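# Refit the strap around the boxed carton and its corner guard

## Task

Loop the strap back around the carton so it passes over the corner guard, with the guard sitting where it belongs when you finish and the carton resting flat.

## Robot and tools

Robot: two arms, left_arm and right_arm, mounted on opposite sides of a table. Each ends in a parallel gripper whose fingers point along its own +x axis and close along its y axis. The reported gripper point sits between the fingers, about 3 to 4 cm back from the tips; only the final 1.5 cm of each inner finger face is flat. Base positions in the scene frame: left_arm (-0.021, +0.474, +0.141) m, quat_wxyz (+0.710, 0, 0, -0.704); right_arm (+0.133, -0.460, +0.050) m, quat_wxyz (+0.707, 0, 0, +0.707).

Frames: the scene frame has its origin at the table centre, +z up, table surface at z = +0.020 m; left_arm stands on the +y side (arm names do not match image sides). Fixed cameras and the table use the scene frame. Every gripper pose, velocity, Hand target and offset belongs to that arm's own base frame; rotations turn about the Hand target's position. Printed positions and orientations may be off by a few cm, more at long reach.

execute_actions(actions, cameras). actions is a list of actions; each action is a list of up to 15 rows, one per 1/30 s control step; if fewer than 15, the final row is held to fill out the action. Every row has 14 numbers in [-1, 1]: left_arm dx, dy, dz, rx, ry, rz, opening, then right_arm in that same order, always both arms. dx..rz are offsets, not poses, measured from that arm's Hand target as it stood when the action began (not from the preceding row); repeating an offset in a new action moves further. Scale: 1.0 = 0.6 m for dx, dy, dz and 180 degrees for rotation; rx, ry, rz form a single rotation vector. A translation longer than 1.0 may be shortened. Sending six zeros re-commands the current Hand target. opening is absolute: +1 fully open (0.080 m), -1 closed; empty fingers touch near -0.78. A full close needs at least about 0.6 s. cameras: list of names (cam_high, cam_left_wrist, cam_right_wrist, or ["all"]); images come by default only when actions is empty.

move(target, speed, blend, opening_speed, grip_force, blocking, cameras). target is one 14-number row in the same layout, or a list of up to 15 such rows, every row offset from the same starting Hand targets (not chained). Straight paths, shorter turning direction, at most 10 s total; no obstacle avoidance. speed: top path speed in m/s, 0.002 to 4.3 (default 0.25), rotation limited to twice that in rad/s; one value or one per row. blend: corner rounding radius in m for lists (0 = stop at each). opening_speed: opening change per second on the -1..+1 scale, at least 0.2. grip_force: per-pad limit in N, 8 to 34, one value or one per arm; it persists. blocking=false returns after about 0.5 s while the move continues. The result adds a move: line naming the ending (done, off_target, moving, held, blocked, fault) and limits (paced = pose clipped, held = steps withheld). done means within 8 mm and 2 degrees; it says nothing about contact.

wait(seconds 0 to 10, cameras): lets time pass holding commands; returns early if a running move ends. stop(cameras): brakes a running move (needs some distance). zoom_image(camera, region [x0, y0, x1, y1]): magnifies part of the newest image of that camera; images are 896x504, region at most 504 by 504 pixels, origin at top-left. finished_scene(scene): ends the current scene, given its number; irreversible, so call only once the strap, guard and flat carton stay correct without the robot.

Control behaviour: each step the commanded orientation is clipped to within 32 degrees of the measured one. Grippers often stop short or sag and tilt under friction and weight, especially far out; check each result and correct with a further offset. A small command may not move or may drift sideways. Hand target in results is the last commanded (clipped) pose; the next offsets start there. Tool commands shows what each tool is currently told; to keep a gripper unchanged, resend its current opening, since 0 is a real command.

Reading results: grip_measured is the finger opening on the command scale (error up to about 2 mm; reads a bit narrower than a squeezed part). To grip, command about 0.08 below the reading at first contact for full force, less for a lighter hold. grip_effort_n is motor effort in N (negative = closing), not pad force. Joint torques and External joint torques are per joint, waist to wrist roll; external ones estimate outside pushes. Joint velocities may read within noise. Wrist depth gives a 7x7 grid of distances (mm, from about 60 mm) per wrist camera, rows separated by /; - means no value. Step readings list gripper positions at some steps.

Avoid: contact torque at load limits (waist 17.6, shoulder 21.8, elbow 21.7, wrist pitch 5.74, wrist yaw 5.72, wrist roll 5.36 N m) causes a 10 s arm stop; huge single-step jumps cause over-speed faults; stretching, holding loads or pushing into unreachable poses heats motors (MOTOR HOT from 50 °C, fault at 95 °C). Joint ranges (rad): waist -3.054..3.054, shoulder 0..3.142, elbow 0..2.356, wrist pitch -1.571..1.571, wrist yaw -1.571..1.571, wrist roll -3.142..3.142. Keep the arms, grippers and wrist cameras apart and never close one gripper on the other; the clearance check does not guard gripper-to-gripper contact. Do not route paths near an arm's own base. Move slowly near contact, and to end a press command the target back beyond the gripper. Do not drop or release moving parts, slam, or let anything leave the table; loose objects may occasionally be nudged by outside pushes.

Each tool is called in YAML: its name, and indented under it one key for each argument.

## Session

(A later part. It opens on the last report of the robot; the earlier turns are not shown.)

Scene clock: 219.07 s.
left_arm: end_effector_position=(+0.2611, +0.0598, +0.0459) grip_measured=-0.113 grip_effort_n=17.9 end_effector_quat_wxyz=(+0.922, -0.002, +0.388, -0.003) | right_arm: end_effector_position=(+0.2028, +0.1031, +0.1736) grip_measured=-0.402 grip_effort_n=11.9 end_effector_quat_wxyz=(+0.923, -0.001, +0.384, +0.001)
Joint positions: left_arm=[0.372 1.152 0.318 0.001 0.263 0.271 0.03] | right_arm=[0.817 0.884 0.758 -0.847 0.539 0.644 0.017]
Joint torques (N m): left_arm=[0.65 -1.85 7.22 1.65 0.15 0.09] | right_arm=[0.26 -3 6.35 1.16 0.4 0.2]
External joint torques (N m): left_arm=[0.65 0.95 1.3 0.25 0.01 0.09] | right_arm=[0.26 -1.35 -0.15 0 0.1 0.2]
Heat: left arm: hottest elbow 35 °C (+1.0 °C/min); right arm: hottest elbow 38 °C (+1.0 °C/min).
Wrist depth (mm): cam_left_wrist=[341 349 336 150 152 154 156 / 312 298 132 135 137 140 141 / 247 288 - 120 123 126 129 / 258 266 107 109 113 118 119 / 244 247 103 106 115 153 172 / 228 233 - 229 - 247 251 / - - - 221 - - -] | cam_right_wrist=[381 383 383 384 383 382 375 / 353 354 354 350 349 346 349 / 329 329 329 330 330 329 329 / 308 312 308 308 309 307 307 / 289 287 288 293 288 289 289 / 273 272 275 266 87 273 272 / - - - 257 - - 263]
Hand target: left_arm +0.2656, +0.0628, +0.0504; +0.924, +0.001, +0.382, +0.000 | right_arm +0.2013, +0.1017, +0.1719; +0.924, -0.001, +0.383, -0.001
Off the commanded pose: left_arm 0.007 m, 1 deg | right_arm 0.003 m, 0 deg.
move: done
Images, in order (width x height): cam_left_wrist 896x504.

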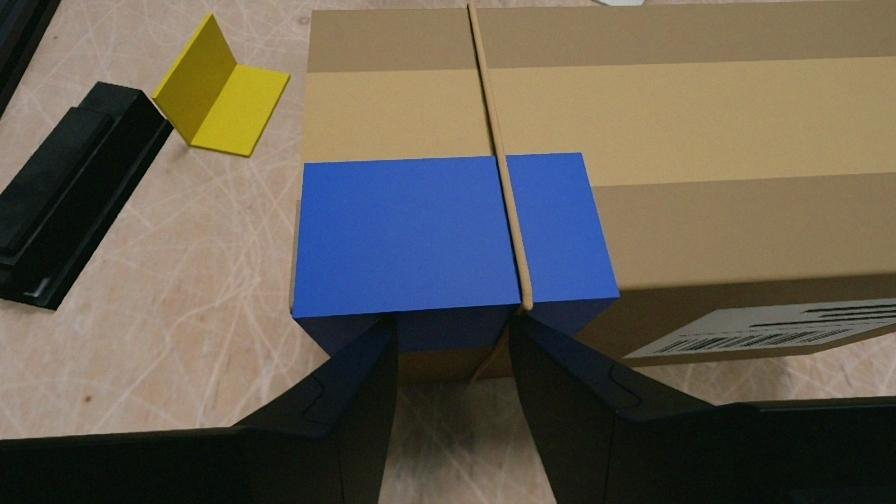

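move:
  target:
    - [0,-0.013,0.0,0,0,0,-0.11,0,0,0,0,0,0,-0.4]
    - [0,-0.013,0.006,0,0,0,-0.11,0,0,0,0,0,0,-0.4]
    - [0.0,0.014,0.006,0,0,0,-0.11,0,0,0,0,0,0,-0.4]
  speed: 0.05
  cameras: ["cam_left_wrist"]

zoom_image:
  camera: "cam_left_wrist"
  region: [330, 200, 580, 380]

Scene clock: 226.27 s.
left_arm: end_effector_position=(+0.2613, +0.0687, +0.0490) grip_measured=-0.113 grip_effort_n=17.9 end_effector_quat_wxyz=(+0.921, -0.002, +0.389, -0.001) | right_arm: end_effector_position=(+0.2028, +0.1031, +0.1736) grip_measured=-0.402 grip_effort_n=11.9 end_effector_quat_wxyz=(+0.923, -0.001, +0.384, +0.001)
Joint positions: left_arm=[0.417 1.161 0.341 -0.023 0.289 0.304 0.03] | right_arm=[0.817 0.884 0.758 -0.847 0.539 0.644 0.017]
Joint torques (N m): left_arm=[0.37 -2.5 7.11 1.59 0.3 0.08] | right_arm=[0.26 -3.01 6.35 1.17 0.39 0.2]
External joint torques (N m): left_arm=[0.37 0.32 1.27 0.24 0.15 0.08] | right_arm=[0.26 -1.35 -0.13 0.02 0.1 0.19]
Heat: left arm: hottest elbow 35 °C (+2.0 °C/min); right arm: hottest elbow 38 °C (+0.0 °C/min).
Wrist depth (mm): cam_left_wrist=[340 352 352 153 155 157 159 / 313 298 142 138 140 143 144 / 250 289 285 122 126 129 133 / - 268 267 111 - 120 122 / 246 250 249 108 124 137 167 / 231 237 - 233 - 249 252 / - - - 223 - - -] | cam_right_wrist=[382 383 384 383 384 383 373 / 353 353 354 353 347 360 349 / 329 329 330 330 330 330 328 / 307 314 308 308 308 308 308 / 289 289 290 293 287 289 290 / 273 272 275 265 87 273 272 / - - - 258 - - 264]
Hand target: left_arm +0.2656, +0.0712, +0.0539; +0.924, +0.001, +0.382, +0.000 | right_arm +0.2013, +0.1017, +0.1719; +0.924, -0.001, +0.383, -0.001
Off the commanded pose: left_arm 0.007 m, 1 deg | right_arm 0.003 m, 0 deg.
move: done
Images, in order (width x height): cam_left_wrist 896x504.

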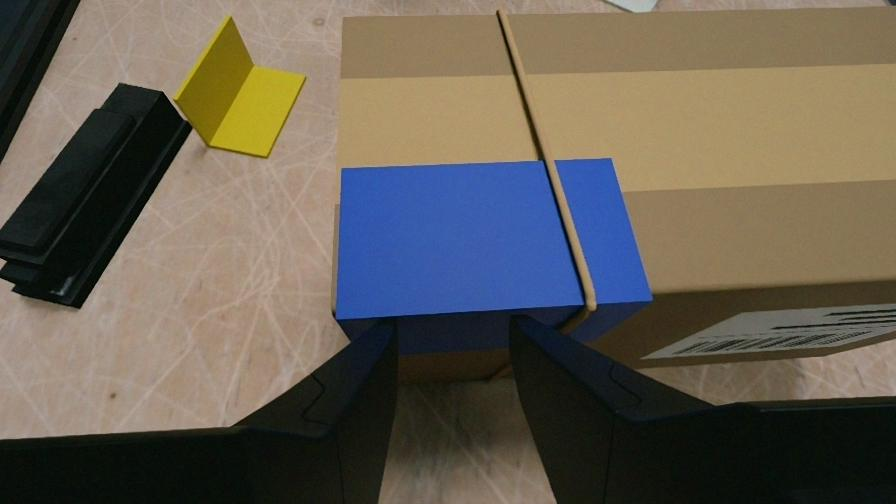

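Scaled by 2.016 from the camera's 896x504 image, which has a finer 1280x720 frame.

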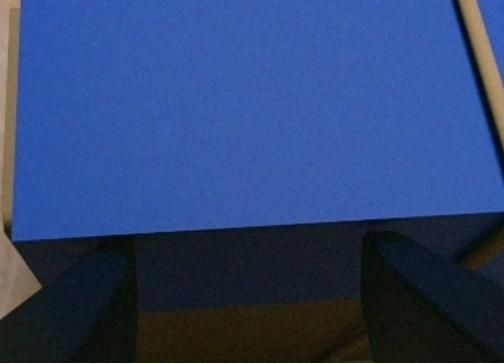

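move:
  target:
    - [-0.028,0,0.005,0,0,0,-0.11,0,0,0,0,0,0,-0.4]
    - [-0.028,-0.060,0.0,0,0,0,-0.11,0,0,0,0,0,0,-0.4]
    - [-0.013,-0.06,-0.012,0,0,0,-0.11,0,0,0,0,0,0,-0.4]
    - [-0.002,-0.06,-0.006,0,0,0,-0.11,0,0,0,0,0,0,-0.4]
    - [0.004,-0.06,-0.009,0,0,0,-0.11,0,0,0,0,0,0,-0.4]
  speed: 0.06
  cameras: ["cam_left_wrist"]

zoom_image:
  camera: "cam_left_wrist"
  region: [330, 200, 580, 380]

Scene clock: 233.43 s.
left_arm: end_effector_position=(+0.2628, +0.0346, +0.0439) grip_measured=-0.113 grip_effort_n=17.9 end_effector_quat_wxyz=(+0.921, -0.002, +0.389, -0.001) | right_arm: end_effector_position=(+0.2028, +0.1031, +0.1736) grip_measured=-0.402 grip_effort_n=11.9 end_effector_quat_wxyz=(+0.923, -0.001, +0.384, +0.001)
Joint positions: left_arm=[0.22 1.123 0.292 0.019 0.157 0.156 0.03] | right_arm=[0.817 0.884 0.758 -0.847 0.539 0.644 0.017]
Joint torques (N m): left_arm=[-0.22 -1.91 6.98 1.99 -0.1 -0.01] | right_arm=[0.25 -3.01 6.36 1.16 0.39 0.2]
External joint torques (N m): left_arm=[-0.21 0.7 1.15 0.6 -0.19 -0.01] | right_arm=[0.27 -1.35 -0.15 0 0.09 0.2]
Heat: left arm: hottest elbow 35 °C (+2.0 °C/min); right arm: hottest elbow 38 °C (+0.0 °C/min).
Wrist depth (mm): cam_left_wrist=[338 340 144 145 150 150 152 / 295 133 129 132 136 135 138 / 278 277 114 118 120 123 126 / 258 - 105 108 112 114 116 / 243 112 101 103 126 136 166 / 227 232 - 230 - 244 247 / - - - 219 - - -] | cam_right_wrist=[381 383 384 384 383 382 382 / 354 354 354 354 350 351 349 / 329 328 329 331 330 330 329 / 308 313 309 308 308 308 308 / 289 286 289 293 289 289 290 / 272 272 275 265 87 272 273 / - - - 257 - - 263]
Hand target: left_arm +0.2680, +0.0352, +0.0486; +0.924, +0.001, +0.382, -0.001 | right_arm +0.2013, +0.1017, +0.1719; +0.924, -0.001, +0.383, -0.001
Off the commanded pose: left_arm 0.007 m, 1 deg | right_arm 0.003 m, 0 deg.
move: done
Images, in order (width x height): cam_left_wrist 896x504.

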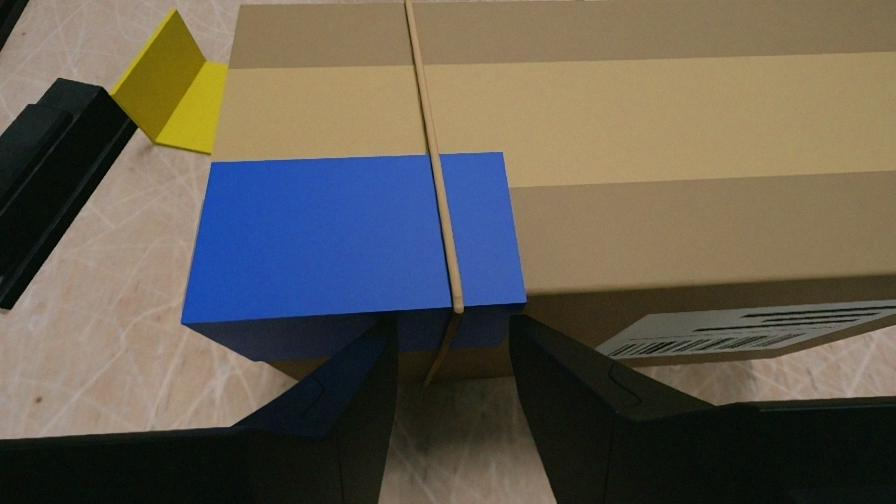

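Scaled by 2.016 from the camera's 896x504 image, which has a finer 1280x720 frame.

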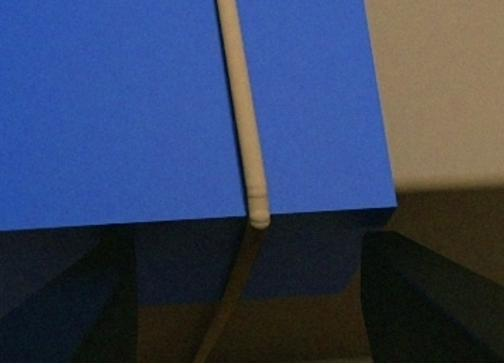

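move:
  target:
    - [0,0,0,0,0,0,-1,0,0,0,0,0,0,-0.4]
    - [-0.025,0,0.024,0,0,0,-1,0,0,0,0,0,0,-0.4]
    - [-0.025,0.038,0.024,0,0,0,-1,0,0,0,0,0,0,-0.4]
    - [-0.008,0.038,0.001,0,0,0,-1,0,0,0,0,0,0,-0.4]
  speed: 0.06
  cameras: ["cam_left_wrist"]

zoom_image:
  camera: "cam_left_wrist"
  region: [330, 200, 580, 380]

Scene clock: 239.67 s.
left_arm: end_effector_position=(+0.2617, +0.0570, +0.0481) grip_measured=-0.757 grip_effort_n=-83.5 end_effector_quat_wxyz=(+0.923, -0.002, +0.385, -0.003) | right_arm: end_effector_position=(+0.2028, +0.1031, +0.1736) grip_measured=-0.402 grip_effort_n=11.9 end_effector_quat_wxyz=(+0.923, -0.001, +0.384, +0.001)
Joint positions: left_arm=[0.357 1.14 0.318 -0.003 0.256 0.259 0.001] | right_arm=[0.817 0.884 0.758 -0.847 0.539 0.644 0.017]
Joint torques (N m): left_arm=[-0.37 -2.61 5.66 1.98 -0.12 -0.08] | right_arm=[0.25 -3 6.35 1.17 0.39 0.2]
External joint torques (N m): left_arm=[-0.37 0.08 -0.16 0.62 -0.25 -0.08] | right_arm=[0.25 -1.34 -0.18 -0.01 0.1 0.19]
Heat: left arm: hottest wrist pitch 36 °C (+0.0 °C/min); right arm: hottest elbow 38 °C (+0.0 °C/min).
Wrist depth (mm): cam_left_wrist=[344 351 153 151 154 157 160 / 312 305 137 137 139 142 145 / 247 290 123 121 125 129 133 / 262 268 109 - 117 120 121 / 246 249 105 106 127 157 167 / 230 234 238 - 241 246 249 / - - - - - - -] | cam_right_wrist=[381 382 384 384 384 382 383 / 355 355 354 354 349 337 350 / 328 329 330 329 330 326 330 / 308 318 308 308 308 307 307 / 290 290 289 293 288 289 290 / 273 272 275 265 87 272 274 / - - - 257 - - 263]
Hand target: left_arm +0.2633, +0.0580, +0.0492; +0.924, +0.001, +0.382, +0.000 | right_arm +0.2013, +0.1017, +0.1719; +0.924, -0.001, +0.383, -0.001
Off the commanded pose: left_arm 0.002 m, 1 deg | right_arm 0.003 m, 0 deg.
move: done
Images, in order (width x height): cam_left_wrist 896x504.

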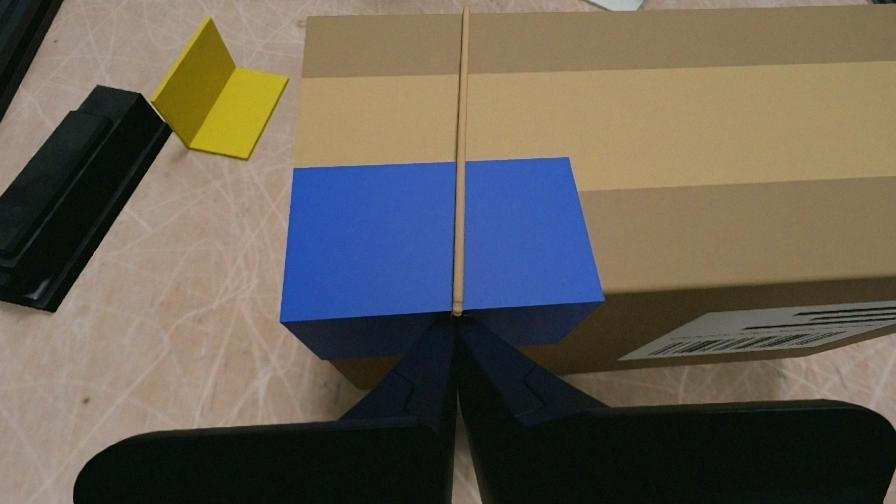

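Scaled by 2.016 from the camera's 896x504 image, which has a finer 1280x720 frame.

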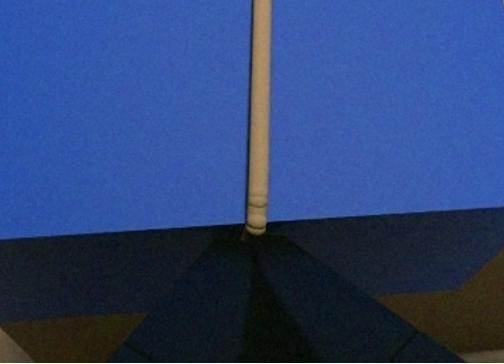

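move:
  target: [0,0,0,0,0,0,-0.6,0,0,0,0,0,0,-0.4]
  opening_speed: 0.3
  cameras: ["cam_left_wrist"]

move:
  target:
    - [-0.02,0,0.018,0,0,0,-0.6,0,0,0,0,0,0,-0.4]
    - [-0.1,0,0.1,0,0,0,-0.6,0,0,0,0,0,0,-0.4]
  speed: [0.04,0.15]
  cameras: ["cam_left_wrist"]

zoom_image:
  camera: "cam_left_wrist"
  region: [230, 20, 580, 340]

Scene clock: 243.03 s.
left_arm: end_effector_position=(+0.2621, +0.0563, +0.0482) grip_measured=-0.605 grip_effort_n=21.2 end_effector_quat_wxyz=(+0.923, -0.001, +0.384, -0.005) | right_arm: end_effector_position=(+0.2028, +0.1031, +0.1736) grip_measured=-0.402 grip_effort_n=11.9 end_effector_quat_wxyz=(+0.923, -0.001, +0.384, +0.001)
Joint positions: left_arm=[0.354 1.14 0.318 -0.002 0.256 0.259 0.008] | right_arm=[0.817 0.884 0.758 -0.847 0.539 0.644 0.017]
Joint torques (N m): left_arm=[-0.02 -2.8 5.54 1.89 -0.13 0.02] | right_arm=[0.25 -3.01 6.35 1.17 0.39 0.2]
External joint torques (N m): left_arm=[-0.01 -0.09 -0.27 0.54 -0.26 0.02] | right_arm=[0.24 -1.37 -0.17 0 0.1 0.2]
Heat: left arm: hottest wrist pitch 36 °C (+0.0 °C/min); right arm: hottest elbow 38 °C (+0.0 °C/min).
Wrist depth (mm): cam_left_wrist=[342 353 153 153 155 158 159 / 311 - 136 138 140 143 144 / 247 290 126 - 128 128 133 / 261 268 - 111 116 121 122 / 246 248 106 105 136 158 172 / 231 234 - - - 246 250 / - - - - - - -] | cam_right_wrist=[382 383 384 383 385 384 375 / 355 353 354 355 352 350 349 / 330 329 330 330 330 325 329 / 308 308 307 308 308 308 308 / 289 286 289 292 289 290 289 / 273 273 276 265 87 272 272 / - - - 257 - - 264]
Hand target: left_arm +0.2632, +0.0580, +0.0492; +0.924, +0.001, +0.382, +0.000 | right_arm +0.2013, +0.1017, +0.1719; +0.924, -0.001, +0.383, -0.001
Off the commanded pose: left_arm 0.002 m, 1 deg | right_arm 0.003 m, 0 deg.
move: done
Images, in order (width x height): cam_left_wrist 896x504.

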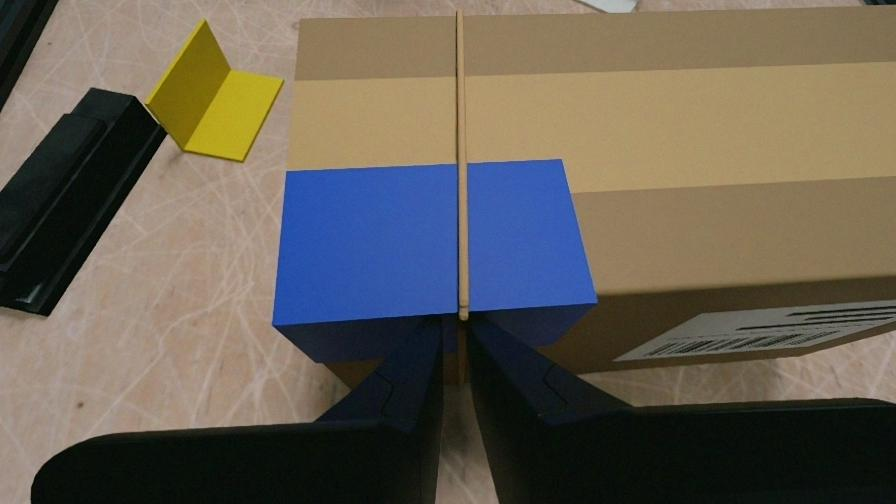

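Scene clock: 244.90 s.
left_arm: end_effector_position=(+0.2016, +0.0571, +0.1033) grip_measured=-0.604 grip_effort_n=19.3 end_effector_quat_wxyz=(+0.921, -0.003, +0.389, +0.000) | right_arm: end_effector_position=(+0.2028, +0.1031, +0.1736) grip_measured=-0.402 grip_effort_n=11.9 end_effector_quat_wxyz=(+0.923, -0.001, +0.384, +0.001)
Joint positions: left_arm=[0.537 0.694 0.418 -0.6 0.367 0.399 0.008] | right_arm=[0.817 0.884 0.758 -0.847 0.539 0.644 0.017]
Joint torques (N m): left_arm=[0.33 -1.34 7.58 1.19 0.41 0.11] | right_arm=[0.26 -3.01 6.34 1.17 0.39 0.2]
External joint torques (N m): left_arm=[0.33 -0.53 0.94 -0.12 0.22 0.11] | right_arm=[0.26 -1.33 -0.2 -0.01 0.1 0.19]
Heat: left arm: hottest wrist pitch 36 °C (+0.0 °C/min); right arm: hottest elbow 38 °C (+0.0 °C/min).
Wrist depth (mm): cam_left_wrist=[- 426 437 233 234 240 488 / 381 383 218 210 214 216 222 / 337 353 359 186 194 198 204 / 319 328 327 217 233 247 343 / 301 306 309 299 310 319 322 / 283 288 - - - 302 304 / - - - - - - -] | cam_right_wrist=[383 384 384 383 384 383 376 / 355 354 354 354 358 357 351 / 329 329 330 330 330 330 330 / 307 312 308 309 308 308 308 / 289 290 289 293 289 289 290 / 272 272 276 266 87 273 274 / - - - 257 - - 263]
Hand target: left_arm +0.2032, +0.0579, +0.1091; +0.924, +0.001, +0.382, -0.001 | right_arm +0.2013, +0.1017, +0.1719; +0.924, -0.001, +0.383, -0.001
Off the commanded pose: left_arm 0.006 m, 1 deg | right_arm 0.003 m, 0 deg.
move: done
Images, in order (width x height): cam_left_wrist 896x504.

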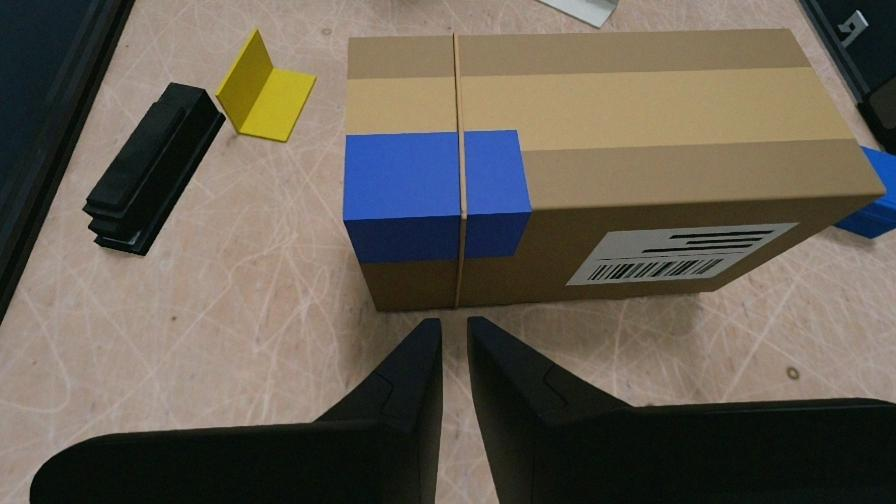

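Scaled by 1.440 from the camera's 896x504 image, which has a finer 1280x720 frame.

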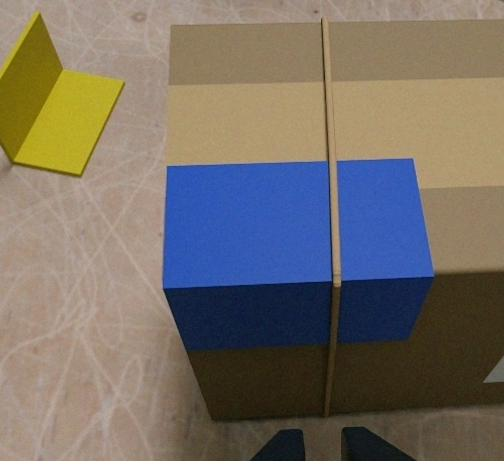

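finished_scene:
  scene: 1

The scene is finished: the task was done.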